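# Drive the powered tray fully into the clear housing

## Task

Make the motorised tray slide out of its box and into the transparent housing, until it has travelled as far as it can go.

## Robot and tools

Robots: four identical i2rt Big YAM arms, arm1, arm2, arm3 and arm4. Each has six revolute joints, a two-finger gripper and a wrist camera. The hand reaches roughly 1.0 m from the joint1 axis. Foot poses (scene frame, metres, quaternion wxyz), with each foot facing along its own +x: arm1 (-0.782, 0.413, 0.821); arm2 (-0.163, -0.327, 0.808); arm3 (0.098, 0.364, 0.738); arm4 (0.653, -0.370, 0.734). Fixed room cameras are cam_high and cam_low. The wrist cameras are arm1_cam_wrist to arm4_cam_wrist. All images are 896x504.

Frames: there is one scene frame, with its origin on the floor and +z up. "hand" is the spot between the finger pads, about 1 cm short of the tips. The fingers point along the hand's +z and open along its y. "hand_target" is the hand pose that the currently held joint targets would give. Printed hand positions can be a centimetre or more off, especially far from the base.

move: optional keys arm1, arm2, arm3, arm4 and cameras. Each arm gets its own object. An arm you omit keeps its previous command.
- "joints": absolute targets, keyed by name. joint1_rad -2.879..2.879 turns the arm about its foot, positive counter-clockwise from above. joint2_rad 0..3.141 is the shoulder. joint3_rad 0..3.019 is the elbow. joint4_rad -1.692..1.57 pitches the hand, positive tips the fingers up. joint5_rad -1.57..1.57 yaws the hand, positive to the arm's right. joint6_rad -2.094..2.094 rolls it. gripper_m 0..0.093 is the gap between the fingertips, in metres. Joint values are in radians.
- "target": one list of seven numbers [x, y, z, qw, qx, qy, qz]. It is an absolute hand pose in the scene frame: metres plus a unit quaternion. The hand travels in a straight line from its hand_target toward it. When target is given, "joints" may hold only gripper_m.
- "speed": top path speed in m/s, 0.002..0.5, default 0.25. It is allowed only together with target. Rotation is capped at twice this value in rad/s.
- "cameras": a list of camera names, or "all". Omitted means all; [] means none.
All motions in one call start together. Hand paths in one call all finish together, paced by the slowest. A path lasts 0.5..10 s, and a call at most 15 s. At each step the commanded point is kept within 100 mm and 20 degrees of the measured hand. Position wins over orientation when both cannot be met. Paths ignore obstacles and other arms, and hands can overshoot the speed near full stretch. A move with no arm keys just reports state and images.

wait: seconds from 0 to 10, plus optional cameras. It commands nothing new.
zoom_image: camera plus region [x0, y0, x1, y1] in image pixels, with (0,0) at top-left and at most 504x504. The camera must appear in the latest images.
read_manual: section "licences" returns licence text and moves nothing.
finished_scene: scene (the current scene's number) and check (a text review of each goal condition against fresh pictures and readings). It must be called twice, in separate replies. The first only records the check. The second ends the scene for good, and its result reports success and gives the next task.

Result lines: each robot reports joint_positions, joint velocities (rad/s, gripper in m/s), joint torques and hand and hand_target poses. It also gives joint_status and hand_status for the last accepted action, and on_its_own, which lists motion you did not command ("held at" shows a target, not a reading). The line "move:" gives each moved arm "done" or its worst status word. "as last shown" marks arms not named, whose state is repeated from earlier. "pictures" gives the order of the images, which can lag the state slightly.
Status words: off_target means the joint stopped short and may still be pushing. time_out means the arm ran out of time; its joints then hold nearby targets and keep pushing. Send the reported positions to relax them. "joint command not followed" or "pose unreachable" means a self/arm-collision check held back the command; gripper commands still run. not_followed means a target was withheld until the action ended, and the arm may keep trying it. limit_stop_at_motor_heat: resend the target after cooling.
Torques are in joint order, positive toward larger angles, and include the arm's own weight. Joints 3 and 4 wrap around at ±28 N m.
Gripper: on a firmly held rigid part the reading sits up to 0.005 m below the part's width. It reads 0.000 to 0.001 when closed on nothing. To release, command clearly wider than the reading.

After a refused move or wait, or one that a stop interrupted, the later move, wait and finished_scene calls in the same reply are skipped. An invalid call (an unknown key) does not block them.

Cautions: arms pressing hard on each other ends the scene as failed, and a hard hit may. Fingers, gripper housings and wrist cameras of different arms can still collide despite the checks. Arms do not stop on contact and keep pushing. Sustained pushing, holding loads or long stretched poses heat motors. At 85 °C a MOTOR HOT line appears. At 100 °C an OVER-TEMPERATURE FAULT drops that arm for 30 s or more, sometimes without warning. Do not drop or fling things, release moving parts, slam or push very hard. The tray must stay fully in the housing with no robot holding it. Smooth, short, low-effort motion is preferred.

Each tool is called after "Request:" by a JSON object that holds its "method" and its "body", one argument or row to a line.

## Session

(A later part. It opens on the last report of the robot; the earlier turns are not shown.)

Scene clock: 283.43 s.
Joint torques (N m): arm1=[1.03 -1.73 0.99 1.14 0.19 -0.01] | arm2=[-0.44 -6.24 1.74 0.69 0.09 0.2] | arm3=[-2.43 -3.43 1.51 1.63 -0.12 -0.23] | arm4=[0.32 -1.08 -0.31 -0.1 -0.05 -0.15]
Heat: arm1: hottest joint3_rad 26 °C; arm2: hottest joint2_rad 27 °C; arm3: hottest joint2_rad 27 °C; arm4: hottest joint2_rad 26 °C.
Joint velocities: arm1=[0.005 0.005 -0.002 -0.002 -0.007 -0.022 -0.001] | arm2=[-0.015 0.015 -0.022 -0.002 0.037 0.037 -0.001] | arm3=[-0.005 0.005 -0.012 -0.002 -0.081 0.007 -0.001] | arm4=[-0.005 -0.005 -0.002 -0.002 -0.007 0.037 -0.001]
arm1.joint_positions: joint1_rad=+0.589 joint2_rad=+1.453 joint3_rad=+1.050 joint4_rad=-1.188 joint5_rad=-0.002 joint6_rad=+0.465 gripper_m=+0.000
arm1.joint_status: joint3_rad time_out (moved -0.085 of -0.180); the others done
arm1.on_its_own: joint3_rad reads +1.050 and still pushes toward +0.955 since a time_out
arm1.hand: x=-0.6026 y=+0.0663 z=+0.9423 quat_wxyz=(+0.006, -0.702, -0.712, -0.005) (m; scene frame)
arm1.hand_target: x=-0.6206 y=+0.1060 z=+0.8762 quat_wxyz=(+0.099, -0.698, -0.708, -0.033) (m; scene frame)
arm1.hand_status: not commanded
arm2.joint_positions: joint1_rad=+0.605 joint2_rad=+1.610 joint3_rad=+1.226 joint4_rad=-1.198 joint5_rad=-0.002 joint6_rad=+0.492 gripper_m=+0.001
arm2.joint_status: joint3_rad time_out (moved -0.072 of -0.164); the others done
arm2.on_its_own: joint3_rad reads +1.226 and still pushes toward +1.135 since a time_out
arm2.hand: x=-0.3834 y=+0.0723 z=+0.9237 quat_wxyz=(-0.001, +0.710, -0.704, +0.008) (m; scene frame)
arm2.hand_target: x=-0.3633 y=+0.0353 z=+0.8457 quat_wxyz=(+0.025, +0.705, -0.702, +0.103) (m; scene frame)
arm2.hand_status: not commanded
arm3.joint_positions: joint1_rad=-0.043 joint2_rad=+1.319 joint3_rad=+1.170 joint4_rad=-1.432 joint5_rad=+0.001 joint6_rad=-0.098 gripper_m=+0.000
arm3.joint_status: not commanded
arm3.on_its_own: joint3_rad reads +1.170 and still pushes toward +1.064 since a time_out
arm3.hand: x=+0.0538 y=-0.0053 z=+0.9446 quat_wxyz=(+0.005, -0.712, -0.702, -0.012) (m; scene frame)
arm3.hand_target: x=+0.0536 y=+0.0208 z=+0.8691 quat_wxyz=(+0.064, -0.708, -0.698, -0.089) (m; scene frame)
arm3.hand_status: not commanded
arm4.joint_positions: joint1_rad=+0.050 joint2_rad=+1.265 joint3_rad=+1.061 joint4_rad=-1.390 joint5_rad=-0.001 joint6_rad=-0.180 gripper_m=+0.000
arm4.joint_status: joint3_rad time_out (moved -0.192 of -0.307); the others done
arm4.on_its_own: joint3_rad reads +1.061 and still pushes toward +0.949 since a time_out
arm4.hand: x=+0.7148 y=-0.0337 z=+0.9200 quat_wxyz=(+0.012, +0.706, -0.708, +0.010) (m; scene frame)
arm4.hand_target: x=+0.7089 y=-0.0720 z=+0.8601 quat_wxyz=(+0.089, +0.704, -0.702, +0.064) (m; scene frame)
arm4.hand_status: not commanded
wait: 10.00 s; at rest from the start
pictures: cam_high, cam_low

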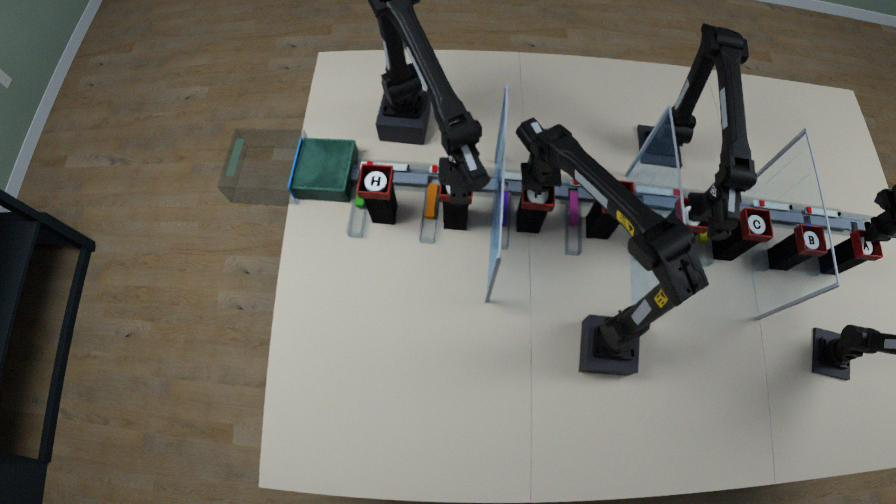

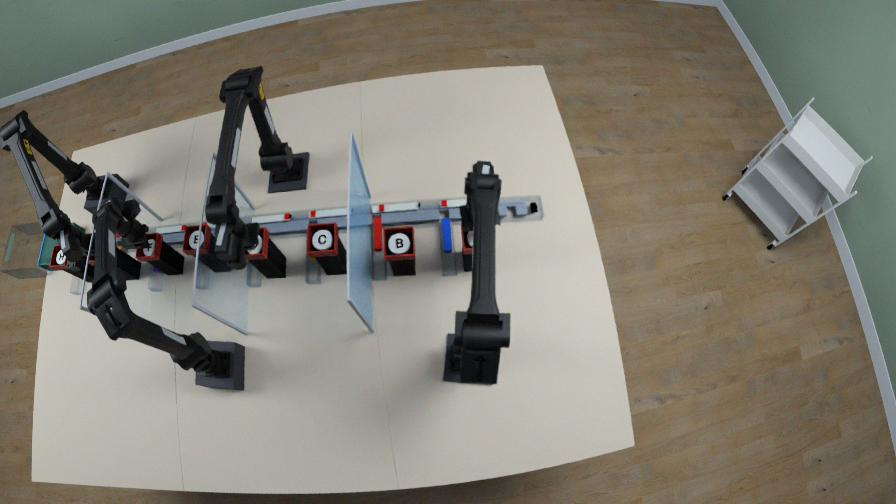

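Request:
{"method": "zoom_image", "body": {
  "camera": "cam_high",
  "region": [490, 160, 610, 230]
}}

Request:
{"method": "wait", "body": {
  "seconds": 4,
  "cameras": ["cam_high", "cam_low"]
}}

Request:
{"method": "zoom_image", "body": {
  "camera": "cam_high",
  "region": [490, 160, 610, 230]
}}

Request:
{"method": "zoom_image", "body": {
  "camera": "cam_low",
  "region": [130, 190, 330, 290]
}}

Scaled by 4.200 from the camera's 896x504 image, which has a finer 1280x720 frame.

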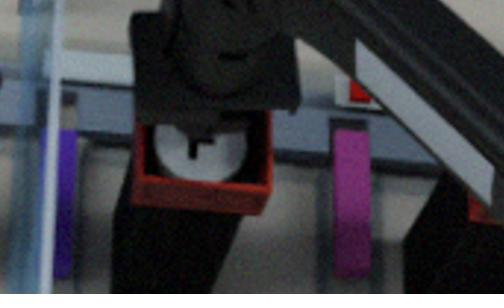

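Scene clock: 287.93 s.
Joint torques (N m): arm1=[0.97 -1.73 0.96 1.11 0.18 -0.02] | arm2=[-0.5 -6.3 1.81 0.76 0.08 0.19] | arm3=[-2.43 -3.37 1.52 1.62 -0.13 -0.23] | arm4=[0.32 -1.14 -0.31 -0.1 -0.05 -0.15]
Heat: arm1: hottest joint3_rad 26 °C; arm2: hottest joint2_rad 27 °C; arm3: hottest joint2_rad 27 °C; arm4: hottest joint2_rad 26 °C.
Joint velocities: arm1=[-0.005 -0.005 -0.002 -0.007 0.037 -0.007 -0.001] | arm2=[-0.005 -0.005 0.007 -0.022 -0.022 -0.022 0] | arm3=[-0.015 0.005 -0.002 -0.002 -0.051 -0.022 0.001] | arm4=[-0.005 -0.005 -0.012 -0.002 -0.051 -0.081 0]
arm1.joint_positions: joint1_rad=+0.589 joint2_rad=+1.453 joint3_rad=+1.050 joint4_rad=-1.188 joint5_rad=-0.002 joint6_rad=+0.465 gripper_m=+0.000
arm1.joint_status: joint3_rad time_out (moved -0.085 of -0.180); the others done
arm1.on_its_own: joint3_rad reads +1.050 and still pushes toward +0.955 since a time_out
arm1.hand: x=-0.6026 y=+0.0663 z=+0.9423 quat_wxyz=(+0.006, -0.702, -0.712, -0.005) (m; scene frame)
arm1.hand_target: x=-0.6206 y=+0.1060 z=+0.8762 quat_wxyz=(+0.099, -0.698, -0.708, -0.033) (m; scene frame)
arm1.hand_status: not commanded
arm2.joint_positions: joint1_rad=+0.605 joint2_rad=+1.610 joint3_rad=+1.226 joint4_rad=-1.198 joint5_rad=-0.002 joint6_rad=+0.492 gripper_m=+0.001
arm2.joint_status: joint3_rad time_out (moved -0.072 of -0.164); the others done
arm2.on_its_own: joint3_rad reads +1.226 and still pushes toward +1.135 since a time_out
arm2.hand: x=-0.3834 y=+0.0723 z=+0.9237 quat_wxyz=(-0.001, +0.710, -0.704, +0.008) (m; scene frame)
arm2.hand_target: x=-0.3633 y=+0.0353 z=+0.8457 quat_wxyz=(+0.025, +0.705, -0.702, +0.103) (m; scene frame)
arm2.hand_status: not commanded
arm3.joint_positions: joint1_rad=-0.043 joint2_rad=+1.319 joint3_rad=+1.170 joint4_rad=-1.432 joint5_rad=+0.001 joint6_rad=-0.098 gripper_m=+0.000
arm3.joint_status: not commanded
arm3.on_its_own: joint3_rad reads +1.170 and still pushes toward +1.064 since a time_out
arm3.hand: x=+0.0538 y=-0.0053 z=+0.9446 quat_wxyz=(+0.005, -0.712, -0.702, -0.012) (m; scene frame)
arm3.hand_target: x=+0.0536 y=+0.0208 z=+0.8691 quat_wxyz=(+0.064, -0.708, -0.698, -0.089) (m; scene frame)
arm3.hand_status: not commanded
arm4.joint_positions: joint1_rad=+0.050 joint2_rad=+1.265 joint3_rad=+1.061 joint4_rad=-1.390 joint5_rad=-0.001 joint6_rad=-0.180 gripper_m=+0.000
arm4.joint_status: joint3_rad time_out (moved -0.192 of -0.307); the others done
arm4.on_its_own: joint3_rad reads +1.061 and still pushes toward +0.949 since a time_out
arm4.hand: x=+0.7148 y=-0.0337 z=+0.9200 quat_wxyz=(+0.012, +0.706, -0.708, +0.010) (m; scene frame)
arm4.hand_target: x=+0.7089 y=-0.0720 z=+0.8601 quat_wxyz=(+0.089, +0.704, -0.702, +0.064) (m; scene frame)
arm4.hand_status: not commanded
wait: 4.00 s; at rest from the start
pictures: cam_high, cam_low

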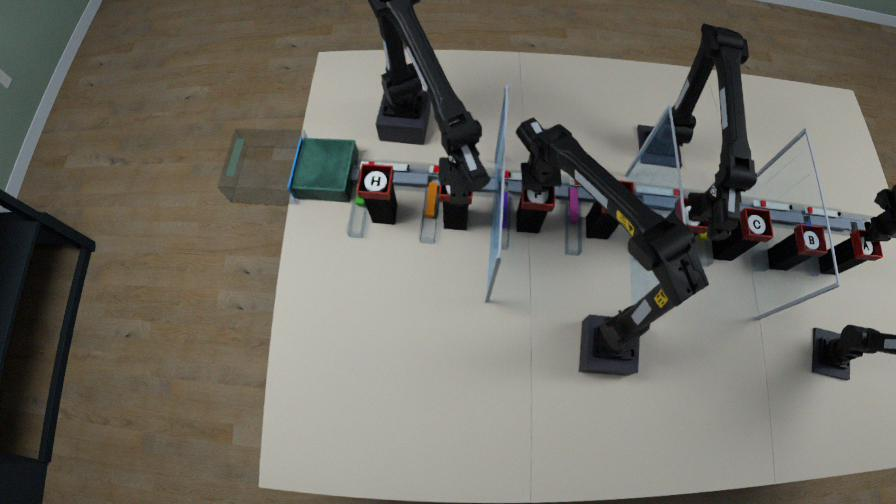

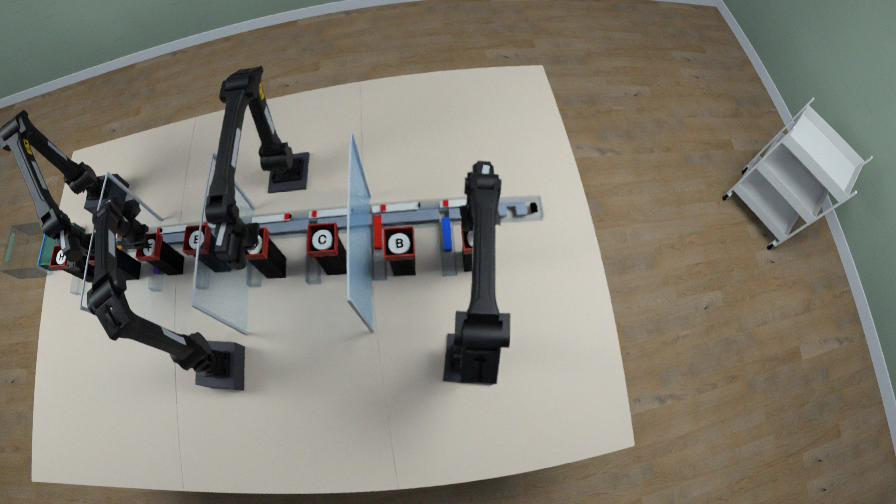

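Scaled by 4.200 from the camera's 896x504 image, which has a finer 1280x720 frame.

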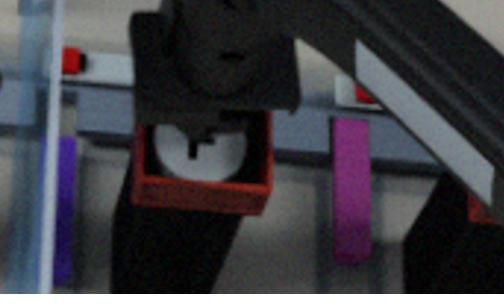

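Scaled by 2.520 from the camera's 896x504 image, which has a finer 1280x720 frame.

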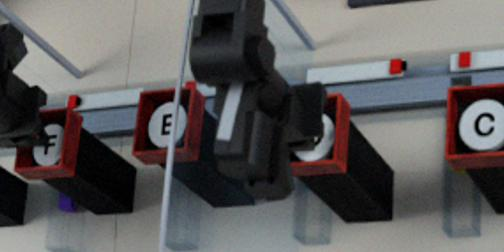

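Request:
{"method": "wait", "body": {
  "seconds": 4,
  "cameras": ["cam_high", "cam_low"]
}}

Request:
{"method": "zoom_image", "body": {
  "camera": "cam_low",
  "region": [180, 190, 320, 290]
}}

Request:
{"method": "wait", "body": {
  "seconds": 3,
  "cameras": ["cam_high", "cam_low"]
}}

Request:
{"method": "zoom_image", "body": {
  "camera": "cam_low",
  "region": [180, 190, 320, 290]
}}

Scene clock: 292.10 s.
Joint torques (N m): arm1=[1.14 -1.67 0.94 1.18 0.18 -0.03] | arm2=[-0.32 -6.3 1.68 0.69 0.08 0.16] | arm3=[-2.43 -3.55 1.54 1.63 -0.13 -0.24] | arm4=[0.32 -1.14 -0.32 -0.09 -0.05 -0.15]
Heat: arm1: hottest joint3_rad 26 °C; arm2: hottest joint2_rad 27 °C; arm3: hottest joint2_rad 27 °C; arm4: hottest joint2_rad 26 °C.
Joint velocities: arm1=[0.015 0.015 -0.007 0.032 0.007 -0.066 0] | arm2=[0.005 0.005 -0.027 -0.012 0.051 -0.007 0] | arm3=[-0.005 -0.005 0.012 -0.017 -0.051 -0.007 0] | arm4=[-0.005 -0.015 -0.002 -0.012 0.007 -0.066 0]
arm1.joint_positions: joint1_rad=+0.589 joint2_rad=+1.453 joint3_rad=+1.050 joint4_rad=-1.188 joint5_rad=-0.002 joint6_rad=+0.465 gripper_m=+0.000
arm1.joint_status: joint3_rad time_out (moved -0.085 of -0.180); the others done
arm1.on_its_own: joint3_rad reads +1.050 and still pushes toward +0.955 since a time_out
arm1.hand: x=-0.6026 y=+0.0663 z=+0.9423 quat_wxyz=(+0.006, -0.702, -0.712, -0.005) (m; scene frame)
arm1.hand_target: x=-0.6206 y=+0.1060 z=+0.8762 quat_wxyz=(+0.099, -0.698, -0.708, -0.033) (m; scene frame)
arm1.hand_status: not commanded
arm2.joint_positions: joint1_rad=+0.605 joint2_rad=+1.610 joint3_rad=+1.226 joint4_rad=-1.198 joint5_rad=-0.002 joint6_rad=+0.492 gripper_m=+0.001
arm2.joint_status: joint3_rad time_out (moved -0.072 of -0.164); the others done
arm2.on_its_own: joint3_rad reads +1.226 and still pushes toward +1.135 since a time_out
arm2.hand: x=-0.3834 y=+0.0723 z=+0.9237 quat_wxyz=(-0.001, +0.710, -0.704, +0.008) (m; scene frame)
arm2.hand_target: x=-0.3633 y=+0.0353 z=+0.8457 quat_wxyz=(+0.025, +0.705, -0.702, +0.103) (m; scene frame)
arm2.hand_status: not commanded
arm3.joint_positions: joint1_rad=-0.043 joint2_rad=+1.319 joint3_rad=+1.170 joint4_rad=-1.432 joint5_rad=+0.001 joint6_rad=-0.098 gripper_m=+0.000
arm3.joint_status: not commanded
arm3.on_its_own: joint3_rad reads +1.170 and still pushes toward +1.064 since a time_out
arm3.hand: x=+0.0538 y=-0.0053 z=+0.9446 quat_wxyz=(+0.005, -0.712, -0.702, -0.012) (m; scene frame)
arm3.hand_target: x=+0.0536 y=+0.0208 z=+0.8691 quat_wxyz=(+0.064, -0.708, -0.698, -0.089) (m; scene frame)
arm3.hand_status: not commanded
arm4.joint_positions: joint1_rad=+0.050 joint2_rad=+1.265 joint3_rad=+1.061 joint4_rad=-1.390 joint5_rad=-0.001 joint6_rad=-0.180 gripper_m=+0.000
arm4.joint_status: joint3_rad time_out (moved -0.192 of -0.307); the others done
arm4.on_its_own: joint3_rad reads +1.061 and still pushes toward +0.949 since a time_out
arm4.hand: x=+0.7148 y=-0.0337 z=+0.9200 quat_wxyz=(+0.012, +0.706, -0.708, +0.010) (m; scene frame)
arm4.hand_target: x=+0.7089 y=-0.0720 z=+0.8601 quat_wxyz=(+0.089, +0.704, -0.702, +0.064) (m; scene frame)
arm4.hand_status: not commanded
wait: 4.00 s; at rest by 0.10 s
pictures: cam_high, cam_low

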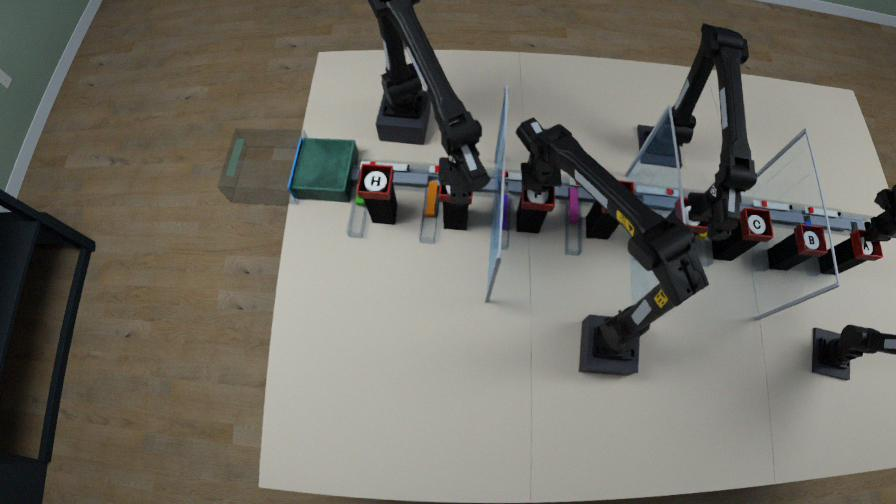

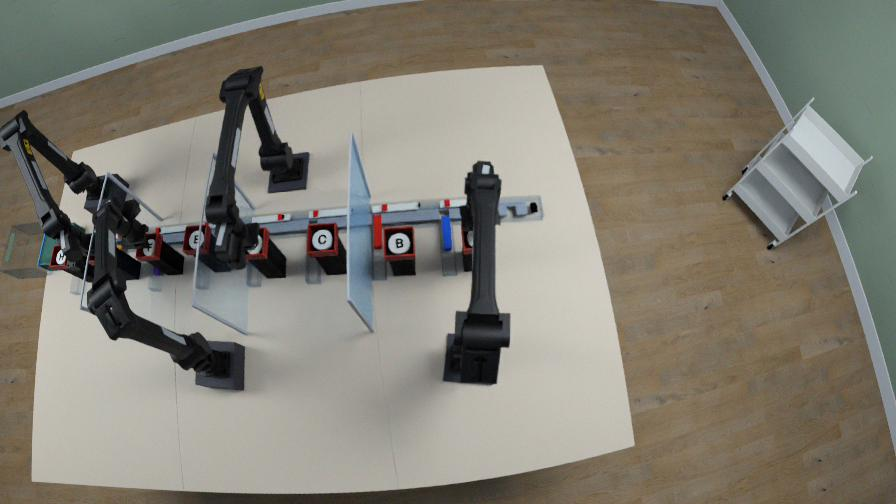

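Scaled by 3.600 from the camera's 896x504 image, which has a finer 1280x720 frame.

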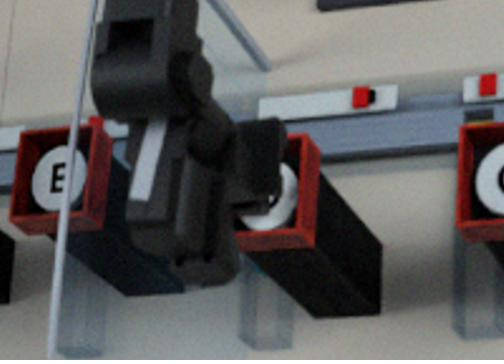

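Scene clock: 295.10 s.
Joint torques (N m): arm1=[1.2 -1.73 0.94 1.13 0.18 -0.03] | arm2=[-0.79 -6.3 1.72 0.7 0.07 0.16] | arm3=[-2.49 -3.37 1.51 1.66 -0.13 -0.23] | arm4=[0.32 -1.14 -0.32 -0.1 -0.05 -0.15]
Heat: arm1: hottest joint3_rad 26 °C; arm2: hottest joint2_rad 27 °C; arm3: hottest joint2_rad 27 °C; arm4: hottest joint2_rad 26 °C.
Joint velocities: arm1=[0.005 -0.005 0.002 0.017 -0.051 0.022 -0.001] | arm2=[-0.015 0.005 0.012 0.002 -0.007 -0.066 0] | arm3=[-0.024 -0.005 -0.002 -0.007 0.037 0.022 0] | arm4=[-0.015 0.005 -0.007 -0.017 -0.037 -0.007 0]
arm1.joint_positions: joint1_rad=+0.589 joint2_rad=+1.453 joint3_rad=+1.050 joint4_rad=-1.188 joint5_rad=-0.002 joint6_rad=+0.465 gripper_m=+0.000
arm1.joint_status: joint3_rad time_out (moved -0.085 of -0.180); the others done
arm1.on_its_own: joint3_rad reads +1.050 and still pushes toward +0.955 since a time_out
arm1.hand: x=-0.6026 y=+0.0663 z=+0.9423 quat_wxyz=(+0.006, -0.702, -0.712, -0.005) (m; scene frame)
arm1.hand_target: x=-0.6206 y=+0.1060 z=+0.8762 quat_wxyz=(+0.099, -0.698, -0.708, -0.033) (m; scene frame)
arm1.hand_status: not commanded
arm2.joint_positions: joint1_rad=+0.605 joint2_rad=+1.610 joint3_rad=+1.226 joint4_rad=-1.198 joint5_rad=-0.002 joint6_rad=+0.492 gripper_m=+0.001
arm2.joint_status: joint3_rad time_out (moved -0.072 of -0.164); the others done
arm2.on_its_own: joint3_rad reads +1.226 and still pushes toward +1.135 since a time_out
arm2.hand: x=-0.3834 y=+0.0723 z=+0.9237 quat_wxyz=(-0.001, +0.710, -0.704, +0.008) (m; scene frame)
arm2.hand_target: x=-0.3633 y=+0.0353 z=+0.8457 quat_wxyz=(+0.025, +0.705, -0.702, +0.103) (m; scene frame)
arm2.hand_status: not commanded
arm3.joint_positions: joint1_rad=-0.043 joint2_rad=+1.319 joint3_rad=+1.170 joint4_rad=-1.432 joint5_rad=+0.001 joint6_rad=-0.098 gripper_m=+0.000
arm3.joint_status: not commanded
arm3.on_its_own: joint3_rad reads +1.170 and still pushes toward +1.064 since a time_out
arm3.hand: x=+0.0538 y=-0.0053 z=+0.9446 quat_wxyz=(+0.005, -0.712, -0.702, -0.012) (m; scene frame)
arm3.hand_target: x=+0.0536 y=+0.0208 z=+0.8691 quat_wxyz=(+0.064, -0.708, -0.698, -0.089) (m; scene frame)
arm3.hand_status: not commanded
arm4.joint_positions: joint1_rad=+0.050 joint2_rad=+1.265 joint3_rad=+1.061 joint4_rad=-1.390 joint5_rad=-0.001 joint6_rad=-0.180 gripper_m=+0.000
arm4.joint_status: joint3_rad time_out (moved -0.192 of -0.307); the others done
arm4.on_its_own: joint3_rad reads +1.061 and still pushes toward +0.949 since a time_out
arm4.hand: x=+0.7148 y=-0.0337 z=+0.9200 quat_wxyz=(+0.012, +0.706, -0.708, +0.010) (m; scene frame)
arm4.hand_target: x=+0.7089 y=-0.0720 z=+0.8601 quat_wxyz=(+0.089, +0.704, -0.702, +0.064) (m; scene frame)
arm4.hand_status: not commanded
wait: 3.00 s; at rest by 0.27 s
pictures: cam_high, cam_low

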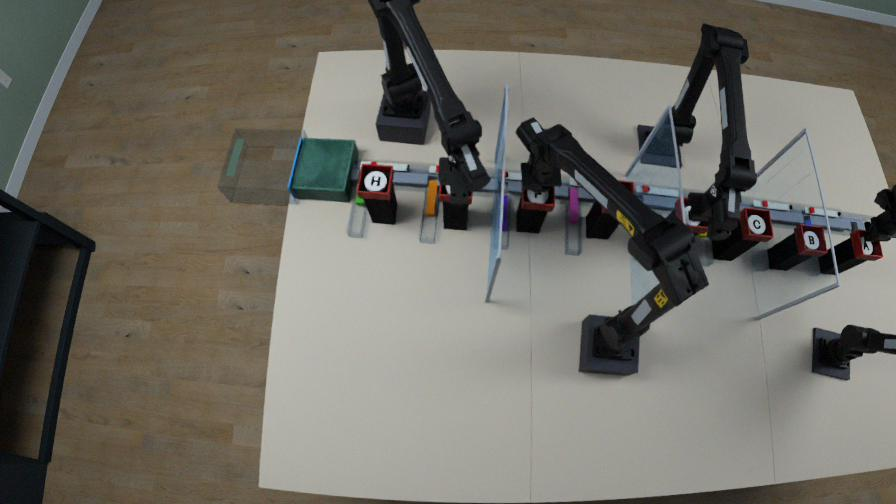

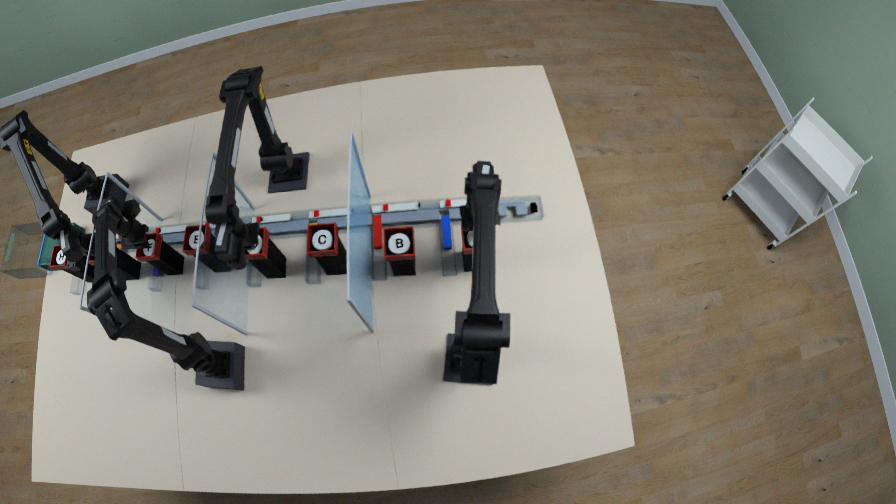

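Scaled by 3.600 from the camera's 896x504 image, which has a finer 1280x720 frame.

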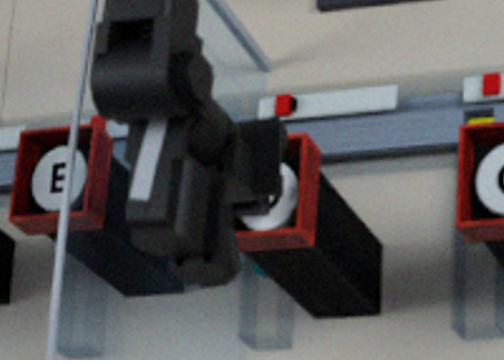

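Request:
{"method": "wait", "body": {
  "seconds": 10,
  "cameras": ["cam_high", "cam_low"]
}}

Scene clock: 305.80 s.
Joint torques (N m): arm1=[1.08 -1.61 0.94 1.16 0.19 -0.02] | arm2=[-0.09 -5.89 1.74 0.72 0.1 0.2] | arm3=[-2.32 -3.55 1.54 1.63 -0.13 -0.23] | arm4=[0.32 -1.14 -0.31 -0.1 -0.05 -0.16]
Heat: arm1: hottest joint6_rad 26 °C; arm2: hottest joint2_rad 27 °C; arm3: hottest joint2_rad 27 °C; arm4: hottest joint2_rad 26 °C.
Joint velocities: arm1=[-0.024 -0.015 -0.012 0.007 -0.037 -0.007 -0.001] | arm2=[-0.005 -0.005 -0.002 0.007 -0.051 -0.037 -0.001] | arm3=[-0.005 -0.005 0.007 0.002 -0.022 -0.007 0.001] | arm4=[-0.005 -0.005 -0.007 0.007 0.037 -0.022 0.001]
arm1.joint_positions: joint1_rad=+0.589 joint2_rad=+1.453 joint3_rad=+1.050 joint4_rad=-1.188 joint5_rad=-0.002 joint6_rad=+0.465 gripper_m=+0.000
arm1.joint_status: joint3_rad time_out (moved -0.085 of -0.180); the others done
arm1.on_its_own: joint3_rad reads +1.050 and still pushes toward +0.955 since a time_out
arm1.hand: x=-0.6026 y=+0.0663 z=+0.9423 quat_wxyz=(+0.006, -0.702, -0.712, -0.005) (m; scene frame)
arm1.hand_target: x=-0.6206 y=+0.1060 z=+0.8762 quat_wxyz=(+0.099, -0.698, -0.708, -0.033) (m; scene frame)
arm1.hand_status: not commanded
arm2.joint_positions: joint1_rad=+0.605 joint2_rad=+1.610 joint3_rad=+1.226 joint4_rad=-1.198 joint5_rad=-0.002 joint6_rad=+0.492 gripper_m=+0.001
arm2.joint_status: joint3_rad time_out (moved -0.072 of -0.164); the others done
arm2.on_its_own: joint3_rad reads +1.226 and still pushes toward +1.135 since a time_out
arm2.hand: x=-0.3834 y=+0.0723 z=+0.9237 quat_wxyz=(-0.001, +0.710, -0.704, +0.008) (m; scene frame)
arm2.hand_target: x=-0.3633 y=+0.0353 z=+0.8457 quat_wxyz=(+0.025, +0.705, -0.702, +0.103) (m; scene frame)
arm2.hand_status: not commanded
arm3.joint_positions: joint1_rad=-0.043 joint2_rad=+1.319 joint3_rad=+1.170 joint4_rad=-1.432 joint5_rad=+0.001 joint6_rad=-0.098 gripper_m=+0.000
arm3.joint_status: not commanded
arm3.on_its_own: joint3_rad reads +1.170 and still pushes toward +1.064 since a time_out
arm3.hand: x=+0.0538 y=-0.0053 z=+0.9446 quat_wxyz=(+0.005, -0.712, -0.702, -0.012) (m; scene frame)
arm3.hand_target: x=+0.0536 y=+0.0208 z=+0.8691 quat_wxyz=(+0.064, -0.708, -0.698, -0.089) (m; scene frame)
arm3.hand_status: not commanded
arm4.joint_positions: joint1_rad=+0.050 joint2_rad=+1.265 joint3_rad=+1.061 joint4_rad=-1.390 joint5_rad=-0.001 joint6_rad=-0.180 gripper_m=+0.000
arm4.joint_status: joint3_rad time_out (moved -0.192 of -0.307); the others done
arm4.on_its_own: joint3_rad reads +1.061 and still pushes toward +0.949 since a time_out
arm4.hand: x=+0.7148 y=-0.0337 z=+0.9200 quat_wxyz=(+0.012, +0.706, -0.708, +0.010) (m; scene frame)
arm4.hand_target: x=+0.7089 y=-0.0720 z=+0.8601 quat_wxyz=(+0.089, +0.704, -0.702, +0.064) (m; scene frame)
arm4.hand_status: not commanded
wait: 10.00 s; at rest from the start
pictures: cam_high, cam_low

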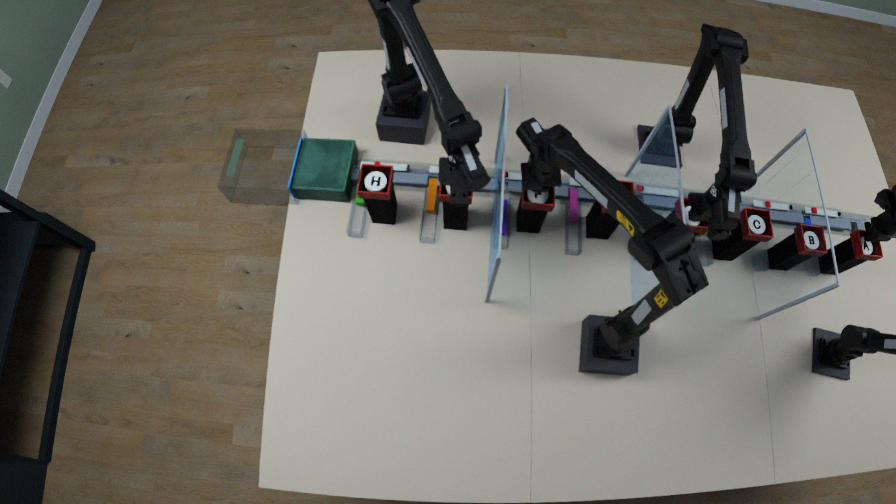

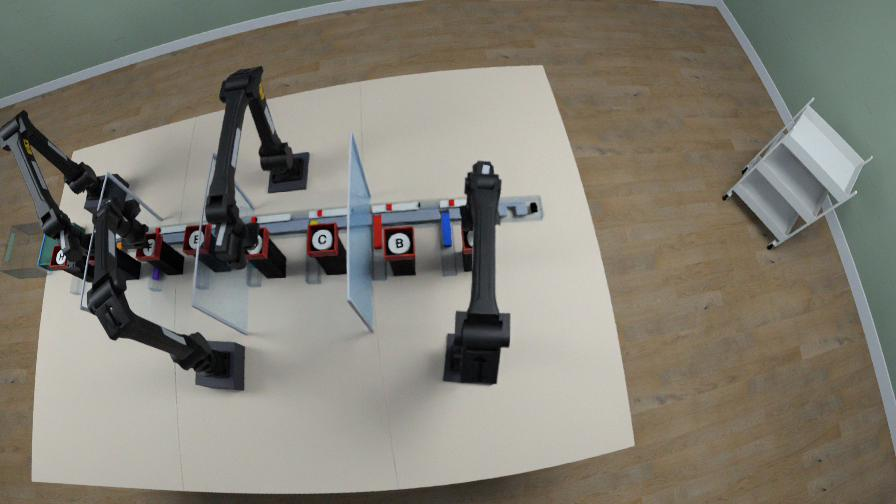

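Request:
{"method": "wait", "body": {
  "seconds": 10,
  "cameras": []
}}

Request:
{"method": "wait", "body": {
  "seconds": 10,
  "cameras": []
}}

Request:
{"method": "wait", "body": {
  "seconds": 10,
  "cameras": []
}}

Request:
{"method": "wait", "body": {
  "seconds": 10,
  "cameras": []
}}

Request:
{"method": "wait", "body": {
  "seconds": 10,
  "cameras": ["cam_high", "cam_low"]
}}

Request:
{"method": "zoom_image", "body": {
  "camera": "cam_high",
  "region": [345, 160, 665, 260]
}}

Request:
{"method": "zoom_image", "body": {
  "camera": "cam_low",
  "region": [290, 195, 490, 295]
}}

Scene clock: 317.20 s.
Joint torques (N m): arm1=[0.91 -1.61 0.95 1.11 0.19 -0.02] | arm2=[-0.38 -6.12 1.73 0.69 0.08 0.19] | arm3=[-2.32 -3.43 1.52 1.66 -0.12 -0.23] | arm4=[0.32 -1.14 -0.32 -0.1 -0.05 -0.15]
Heat: arm1: hottest joint6_rad 26 °C; arm2: hottest joint2_rad 27 °C; arm3: hottest joint2_rad 27 °C; arm4: hottest joint2_rad 26 °C.
Joint velocities: arm1=[-0.015 -0.015 -0.002 -0.002 -0.007 0.066 0] | arm2=[-0.015 -0.005 0.002 0.007 -0.022 0.007 0.001] | arm3=[-0.005 -0.015 -0.007 0.007 -0.022 0.022 0.001] | arm4=[-0.005 0.005 -0.002 0.002 -0.051 0.007 0.001]
arm1.joint_positions: joint1_rad=+0.589 joint2_rad=+1.453 joint3_rad=+1.050 joint4_rad=-1.188 joint5_rad=-0.002 joint6_rad=+0.465 gripper_m=+0.000
arm1.joint_status: joint3_rad time_out (moved -0.085 of -0.180); the others done
arm1.on_its_own: joint3_rad reads +1.050 and still pushes toward +0.955 since a time_out
arm1.hand: x=-0.6026 y=+0.0663 z=+0.9423 quat_wxyz=(+0.006, -0.702, -0.712, -0.005) (m; scene frame)
arm1.hand_target: x=-0.6206 y=+0.1060 z=+0.8762 quat_wxyz=(+0.099, -0.698, -0.708, -0.033) (m; scene frame)
arm1.hand_status: not commanded
arm2.joint_positions: joint1_rad=+0.605 joint2_rad=+1.610 joint3_rad=+1.226 joint4_rad=-1.198 joint5_rad=-0.002 joint6_rad=+0.492 gripper_m=+0.001
arm2.joint_status: joint3_rad time_out (moved -0.072 of -0.164); the others done
arm2.on_its_own: joint3_rad reads +1.226 and still pushes toward +1.135 since a time_out
arm2.hand: x=-0.3834 y=+0.0723 z=+0.9237 quat_wxyz=(-0.001, +0.710, -0.704, +0.008) (m; scene frame)
arm2.hand_target: x=-0.3633 y=+0.0353 z=+0.8457 quat_wxyz=(+0.025, +0.705, -0.702, +0.103) (m; scene frame)
arm2.hand_status: not commanded
arm3.joint_positions: joint1_rad=-0.043 joint2_rad=+1.319 joint3_rad=+1.170 joint4_rad=-1.432 joint5_rad=+0.001 joint6_rad=-0.098 gripper_m=+0.000
arm3.joint_status: not commanded
arm3.on_its_own: joint3_rad reads +1.170 and still pushes toward +1.064 since a time_out
arm3.hand: x=+0.0538 y=-0.0053 z=+0.9446 quat_wxyz=(+0.005, -0.712, -0.702, -0.012) (m; scene frame)
arm3.hand_target: x=+0.0536 y=+0.0208 z=+0.8691 quat_wxyz=(+0.064, -0.708, -0.698, -0.089) (m; scene frame)
arm3.hand_status: not commanded
arm4.joint_positions: joint1_rad=+0.050 joint2_rad=+1.265 joint3_rad=+1.061 joint4_rad=-1.390 joint5_rad=-0.001 joint6_rad=-0.180 gripper_m=+0.000
arm4.joint_status: joint3_rad time_out (moved -0.192 of -0.307); the others done
arm4.on_its_own: joint3_rad reads +1.061 and still pushes toward +0.949 since a time_out
arm4.hand: x=+0.7148 y=-0.0337 z=+0.9200 quat_wxyz=(+0.012, +0.706, -0.708, +0.010) (m; scene frame)
arm4.hand_target: x=+0.7089 y=-0.0720 z=+0.8601 quat_wxyz=(+0.089, +0.704, -0.702, +0.064) (m; scene frame)
arm4.hand_status: not commanded
wait: 10.00 s; at rest from the start
pictures: none
No camera images: "cameras" was empty.

Scene clock: 327.20 s.
Joint torques (N m): arm1=[0.91 -1.55 0.92 1.16 0.2 -0.02] | arm2=[-0.62 -6.01 1.84 0.64 0.11 0.19] | arm3=[-2.49 -3.37 1.5 1.65 -0.13 -0.23] | arm4=[0.32 -1.08 -0.32 -0.1 -0.05 -0.15]
Heat: arm1: hottest joint6_rad 26 °C; arm2: hottest joint2_rad 27 °C; arm3: hottest joint2_rad 27 °C; arm4: hottest joint2_rad 26 °C.
Joint velocities: arm1=[-0.005 0.005 -0.007 -0.017 -0.081 -0.037 0.001] | arm2=[-0.015 -0.015 -0.012 -0.007 0.022 -0.007 0] | arm3=[0.005 0.015 -0.007 0.022 0.037 -0.037 0.002] | arm4=[-0.005 -0.015 -0.017 -0.012 -0.022 -0.007 -0.001]
arm1.joint_positions: joint1_rad=+0.589 joint2_rad=+1.453 joint3_rad=+1.050 joint4_rad=-1.188 joint5_rad=-0.002 joint6_rad=+0.465 gripper_m=+0.000
arm1.joint_status: joint3_rad time_out (moved -0.085 of -0.180); the others done
arm1.on_its_own: joint3_rad reads +1.050 and still pushes toward +0.955 since a time_out
arm1.hand: x=-0.6026 y=+0.0663 z=+0.9423 quat_wxyz=(+0.006, -0.702, -0.712, -0.005) (m; scene frame)
arm1.hand_target: x=-0.6206 y=+0.1060 z=+0.8762 quat_wxyz=(+0.099, -0.698, -0.708, -0.033) (m; scene frame)
arm1.hand_status: not commanded
arm2.joint_positions: joint1_rad=+0.605 joint2_rad=+1.610 joint3_rad=+1.226 joint4_rad=-1.198 joint5_rad=-0.002 joint6_rad=+0.492 gripper_m=+0.001
arm2.joint_status: joint3_rad time_out (moved -0.072 of -0.164); the others done
arm2.on_its_own: joint3_rad reads +1.226 and still pushes toward +1.135 since a time_out
arm2.hand: x=-0.3834 y=+0.0723 z=+0.9237 quat_wxyz=(-0.001, +0.710, -0.704, +0.008) (m; scene frame)
arm2.hand_target: x=-0.3633 y=+0.0353 z=+0.8457 quat_wxyz=(+0.025, +0.705, -0.702, +0.103) (m; scene frame)
arm2.hand_status: not commanded
arm3.joint_positions: joint1_rad=-0.043 joint2_rad=+1.319 joint3_rad=+1.170 joint4_rad=-1.432 joint5_rad=+0.001 joint6_rad=-0.098 gripper_m=+0.000
arm3.joint_status: not commanded
arm3.on_its_own: joint3_rad reads +1.170 and still pushes toward +1.064 since a time_out
arm3.hand: x=+0.0538 y=-0.0053 z=+0.9446 quat_wxyz=(+0.005, -0.712, -0.702, -0.012) (m; scene frame)
arm3.hand_target: x=+0.0536 y=+0.0208 z=+0.8691 quat_wxyz=(+0.064, -0.708, -0.698, -0.089) (m; scene frame)
arm3.hand_status: not commanded
arm4.joint_positions: joint1_rad=+0.050 joint2_rad=+1.265 joint3_rad=+1.061 joint4_rad=-1.390 joint5_rad=-0.001 joint6_rad=-0.180 gripper_m=+0.000
arm4.joint_status: joint3_rad time_out (moved -0.192 of -0.307); the others done
arm4.on_its_own: joint3_rad reads +1.061 and still pushes toward +0.949 since a time_out
arm4.hand: x=+0.7148 y=-0.0337 z=+0.9200 quat_wxyz=(+0.012, +0.706, -0.708, +0.010) (m; scene frame)
arm4.hand_target: x=+0.7089 y=-0.0720 z=+0.8601 quat_wxyz=(+0.089, +0.704, -0.702, +0.064) (m; scene frame)
arm4.hand_status: not commanded
wait: 10.00 s; at rest by 0.27 s
pictures: none
No camera images: "cameras" was empty.

Scene clock: 337.20 s.
Joint torques (N m): arm1=[1.08 -1.55 0.94 1.1 0.18 -0.01] | arm2=[-0.09 -6.42 1.77 0.68 0.09 0.16] | arm3=[-2.37 -3.49 1.54 1.65 -0.13 -0.24] | arm4=[0.32 -1.14 -0.32 -0.1 -0.05 -0.16]
Heat: arm1: hottest joint6_rad 26 °C; arm2: hottest joint2_rad 27 °C; arm3: hottest joint2_rad 27 °C; arm4: hottest joint2_rad 26 °C.
Joint velocities: arm1=[-0.034 0.005 0.012 -0.002 -0.051 -0.066 -0.001] | arm2=[0.005 -0.005 0.007 -0.002 -0.022 0.022 0] | arm3=[-0.005 -0.015 -0.002 -0.002 -0.007 -0.11 0] | arm4=[-0.005 -0.005 -0.007 -0.002 0.051 -0.022 0.001]
arm1.joint_positions: joint1_rad=+0.589 joint2_rad=+1.453 joint3_rad=+1.050 joint4_rad=-1.188 joint5_rad=-0.002 joint6_rad=+0.465 gripper_m=+0.000
arm1.joint_status: joint3_rad time_out (moved -0.085 of -0.180); the others done
arm1.on_its_own: joint3_rad reads +1.050 and still pushes toward +0.955 since a time_out
arm1.hand: x=-0.6026 y=+0.0663 z=+0.9423 quat_wxyz=(+0.006, -0.702, -0.712, -0.005) (m; scene frame)
arm1.hand_target: x=-0.6206 y=+0.1060 z=+0.8762 quat_wxyz=(+0.099, -0.698, -0.708, -0.033) (m; scene frame)
arm1.hand_status: not commanded
arm2.joint_positions: joint1_rad=+0.605 joint2_rad=+1.610 joint3_rad=+1.226 joint4_rad=-1.198 joint5_rad=-0.002 joint6_rad=+0.492 gripper_m=+0.001
arm2.joint_status: joint3_rad time_out (moved -0.072 of -0.164); the others done
arm2.on_its_own: joint3_rad reads +1.226 and still pushes toward +1.135 since a time_out
arm2.hand: x=-0.3834 y=+0.0723 z=+0.9237 quat_wxyz=(-0.001, +0.710, -0.704, +0.008) (m; scene frame)
arm2.hand_target: x=-0.3633 y=+0.0353 z=+0.8457 quat_wxyz=(+0.025, +0.705, -0.702, +0.103) (m; scene frame)
arm2.hand_status: not commanded
arm3.joint_positions: joint1_rad=-0.043 joint2_rad=+1.319 joint3_rad=+1.170 joint4_rad=-1.432 joint5_rad=+0.001 joint6_rad=-0.098 gripper_m=+0.000
arm3.joint_status: not commanded
arm3.on_its_own: joint3_rad reads +1.170 and still pushes toward +1.064 since a time_out
arm3.hand: x=+0.0538 y=-0.0053 z=+0.9446 quat_wxyz=(+0.005, -0.712, -0.702, -0.012) (m; scene frame)
arm3.hand_target: x=+0.0536 y=+0.0208 z=+0.8691 quat_wxyz=(+0.064, -0.708, -0.698, -0.089) (m; scene frame)
arm3.hand_status: not commanded
arm4.joint_positions: joint1_rad=+0.050 joint2_rad=+1.265 joint3_rad=+1.061 joint4_rad=-1.390 joint5_rad=-0.001 joint6_rad=-0.180 gripper_m=+0.000
arm4.joint_status: joint3_rad time_out (moved -0.192 of -0.307); the others done
arm4.on_its_own: joint3_rad reads +1.061 and still pushes toward +0.949 since a time_out
arm4.hand: x=+0.7148 y=-0.0337 z=+0.9200 quat_wxyz=(+0.012, +0.706, -0.708, +0.010) (m; scene frame)
arm4.hand_target: x=+0.7089 y=-0.0720 z=+0.8601 quat_wxyz=(+0.089, +0.704, -0.702, +0.064) (m; scene frame)
arm4.hand_status: not commanded
wait: 10.00 s; at rest by 0.27 s
pictures: none
No camera images: "cameras" was empty.

Scene clock: 347.20 s.
Joint torques (N m): arm1=[1.03 -1.73 0.95 1.16 0.19 -0.02] | arm2=[-0.21 -6.42 1.78 0.62 0.11 0.17] | arm3=[-2.49 -3.37 1.52 1.65 -0.13 -0.23] | arm4=[0.32 -1.08 -0.31 -0.1 -0.05 -0.16]
Heat: arm1: hottest joint6_rad 26 °C; arm2: hottest joint2_rad 27 °C; arm3: hottest joint2_rad 27 °C; arm4: hottest joint2_rad 26 °C.
Joint velocities: arm1=[-0.015 -0.024 0.002 0.017 0.051 -0.007 -0.001] | arm2=[-0.015 -0.005 -0.002 0.007 0.022 -0.081 0.001] | arm3=[-0.015 -0.005 -0.012 -0.017 0.037 0.051 0.001] | arm4=[0.005 -0.005 -0.002 0.002 -0.037 0.037 0]
arm1.joint_positions: joint1_rad=+0.589 joint2_rad=+1.453 joint3_rad=+1.050 joint4_rad=-1.188 joint5_rad=-0.002 joint6_rad=+0.465 gripper_m=+0.000
arm1.joint_status: joint3_rad time_out (moved -0.085 of -0.180); the others done
arm1.on_its_own: joint3_rad reads +1.050 and still pushes toward +0.955 since a time_out
arm1.hand: x=-0.6026 y=+0.0663 z=+0.9423 quat_wxyz=(+0.006, -0.702, -0.712, -0.005) (m; scene frame)
arm1.hand_target: x=-0.6206 y=+0.1060 z=+0.8762 quat_wxyz=(+0.099, -0.698, -0.708, -0.033) (m; scene frame)
arm1.hand_status: not commanded
arm2.joint_positions: joint1_rad=+0.605 joint2_rad=+1.610 joint3_rad=+1.226 joint4_rad=-1.198 joint5_rad=-0.002 joint6_rad=+0.492 gripper_m=+0.001
arm2.joint_status: joint3_rad time_out (moved -0.072 of -0.164); the others done
arm2.on_its_own: joint3_rad reads +1.226 and still pushes toward +1.135 since a time_out
arm2.hand: x=-0.3834 y=+0.0723 z=+0.9237 quat_wxyz=(-0.001, +0.710, -0.704, +0.008) (m; scene frame)
arm2.hand_target: x=-0.3633 y=+0.0353 z=+0.8457 quat_wxyz=(+0.025, +0.705, -0.702, +0.103) (m; scene frame)
arm2.hand_status: not commanded
arm3.joint_positions: joint1_rad=-0.043 joint2_rad=+1.319 joint3_rad=+1.170 joint4_rad=-1.432 joint5_rad=+0.001 joint6_rad=-0.098 gripper_m=+0.000
arm3.joint_status: not commanded
arm3.on_its_own: joint3_rad reads +1.170 and still pushes toward +1.064 since a time_out
arm3.hand: x=+0.0538 y=-0.0053 z=+0.9446 quat_wxyz=(+0.005, -0.712, -0.702, -0.012) (m; scene frame)
arm3.hand_target: x=+0.0536 y=+0.0208 z=+0.8691 quat_wxyz=(+0.064, -0.708, -0.698, -0.089) (m; scene frame)
arm3.hand_status: not commanded
arm4.joint_positions: joint1_rad=+0.050 joint2_rad=+1.265 joint3_rad=+1.061 joint4_rad=-1.390 joint5_rad=-0.001 joint6_rad=-0.180 gripper_m=+0.000
arm4.joint_status: joint3_rad time_out (moved -0.192 of -0.307); the others done
arm4.on_its_own: joint3_rad reads +1.061 and still pushes toward +0.949 since a time_out
arm4.hand: x=+0.7148 y=-0.0337 z=+0.9200 quat_wxyz=(+0.012, +0.706, -0.708, +0.010) (m; scene frame)
arm4.hand_target: x=+0.7089 y=-0.0720 z=+0.8601 quat_wxyz=(+0.089, +0.704, -0.702, +0.064) (m; scene frame)
arm4.hand_status: not commanded
wait: 10.00 s; at rest by 0.27 s
pictures: none
No camera images: "cameras" was empty.

Scene clock: 357.20 s.
Joint torques (N m): arm1=[1.08 -1.55 0.95 1.14 0.19 -0.02] | arm2=[-0.32 -6.3 1.84 0.81 0.08 0.21] | arm3=[-2.43 -3.49 1.5 1.63 -0.13 -0.22] | arm4=[0.32 -1.08 -0.32 -0.09 -0.05 -0.15]
Heat: arm1: hottest joint6_rad 26 °C; arm2: hottest joint2_rad 27 °C; arm3: hottest joint2_rad 27 °C; arm4: hottest joint2_rad 26 °C.
Joint velocities: arm1=[-0.005 -0.005 -0.007 -0.012 0.007 -0.051 -0.001] | arm2=[-0.005 -0.015 0.002 -0.002 0.022 0.095 -0.001] | arm3=[-0.005 -0.005 -0.012 -0.007 -0.022 -0.066 0] | arm4=[-0.005 0.005 0.002 -0.007 -0.007 -0.095 -0.001]
arm1.joint_positions: joint1_rad=+0.589 joint2_rad=+1.453 joint3_rad=+1.050 joint4_rad=-1.188 joint5_rad=-0.002 joint6_rad=+0.465 gripper_m=+0.000
arm1.joint_status: joint3_rad time_out (moved -0.085 of -0.180); the others done
arm1.on_its_own: joint3_rad reads +1.050 and still pushes toward +0.955 since a time_out
arm1.hand: x=-0.6026 y=+0.0663 z=+0.9423 quat_wxyz=(+0.006, -0.702, -0.712, -0.005) (m; scene frame)
arm1.hand_target: x=-0.6206 y=+0.1060 z=+0.8762 quat_wxyz=(+0.099, -0.698, -0.708, -0.033) (m; scene frame)
arm1.hand_status: not commanded
arm2.joint_positions: joint1_rad=+0.605 joint2_rad=+1.610 joint3_rad=+1.226 joint4_rad=-1.198 joint5_rad=-0.002 joint6_rad=+0.492 gripper_m=+0.001
arm2.joint_status: joint3_rad time_out (moved -0.072 of -0.164); the others done
arm2.on_its_own: joint3_rad reads +1.226 and still pushes toward +1.135 since a time_out
arm2.hand: x=-0.3834 y=+0.0723 z=+0.9237 quat_wxyz=(-0.001, +0.710, -0.704, +0.008) (m; scene frame)
arm2.hand_target: x=-0.3633 y=+0.0353 z=+0.8457 quat_wxyz=(+0.025, +0.705, -0.702, +0.103) (m; scene frame)
arm2.hand_status: not commanded
arm3.joint_positions: joint1_rad=-0.043 joint2_rad=+1.319 joint3_rad=+1.170 joint4_rad=-1.432 joint5_rad=+0.001 joint6_rad=-0.098 gripper_m=+0.000
arm3.joint_status: not commanded
arm3.on_its_own: joint3_rad reads +1.170 and still pushes toward +1.064 since a time_out
arm3.hand: x=+0.0538 y=-0.0053 z=+0.9446 quat_wxyz=(+0.005, -0.712, -0.702, -0.012) (m; scene frame)
arm3.hand_target: x=+0.0536 y=+0.0208 z=+0.8691 quat_wxyz=(+0.064, -0.708, -0.698, -0.089) (m; scene frame)
arm3.hand_status: not commanded
arm4.joint_positions: joint1_rad=+0.050 joint2_rad=+1.265 joint3_rad=+1.061 joint4_rad=-1.390 joint5_rad=-0.001 joint6_rad=-0.180 gripper_m=+0.000
arm4.joint_status: joint3_rad time_out (moved -0.192 of -0.307); the others done
arm4.on_its_own: joint3_rad reads +1.061 and still pushes toward +0.949 since a time_out
arm4.hand: x=+0.7148 y=-0.0337 z=+0.9200 quat_wxyz=(+0.012, +0.706, -0.708, +0.010) (m; scene frame)
arm4.hand_target: x=+0.7089 y=-0.0720 z=+0.8601 quat_wxyz=(+0.089, +0.704, -0.702, +0.064) (m; scene frame)
arm4.hand_status: not commanded
wait: 10.00 s; at rest by 0.27 s
pictures: cam_high, cam_low

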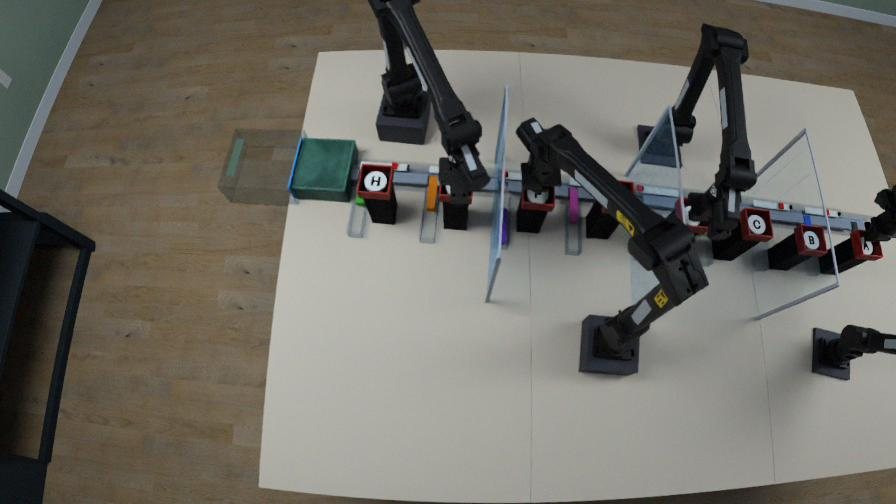

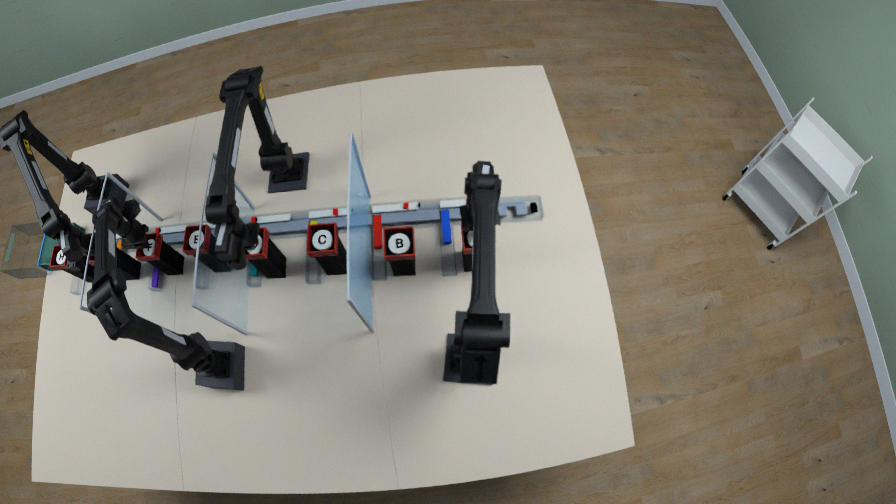

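Scaled by 1.575 from the camera's 896x504 image, which has a finer 1280x720 frame.

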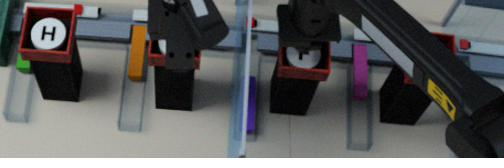

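Scaled by 2.520 from the camera's 896x504 image, which has a finer 1280x720 frame.

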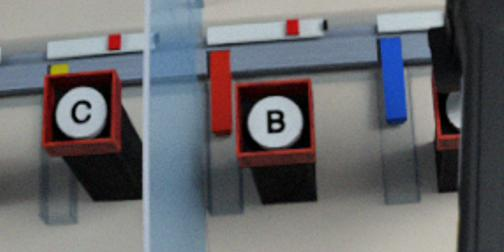

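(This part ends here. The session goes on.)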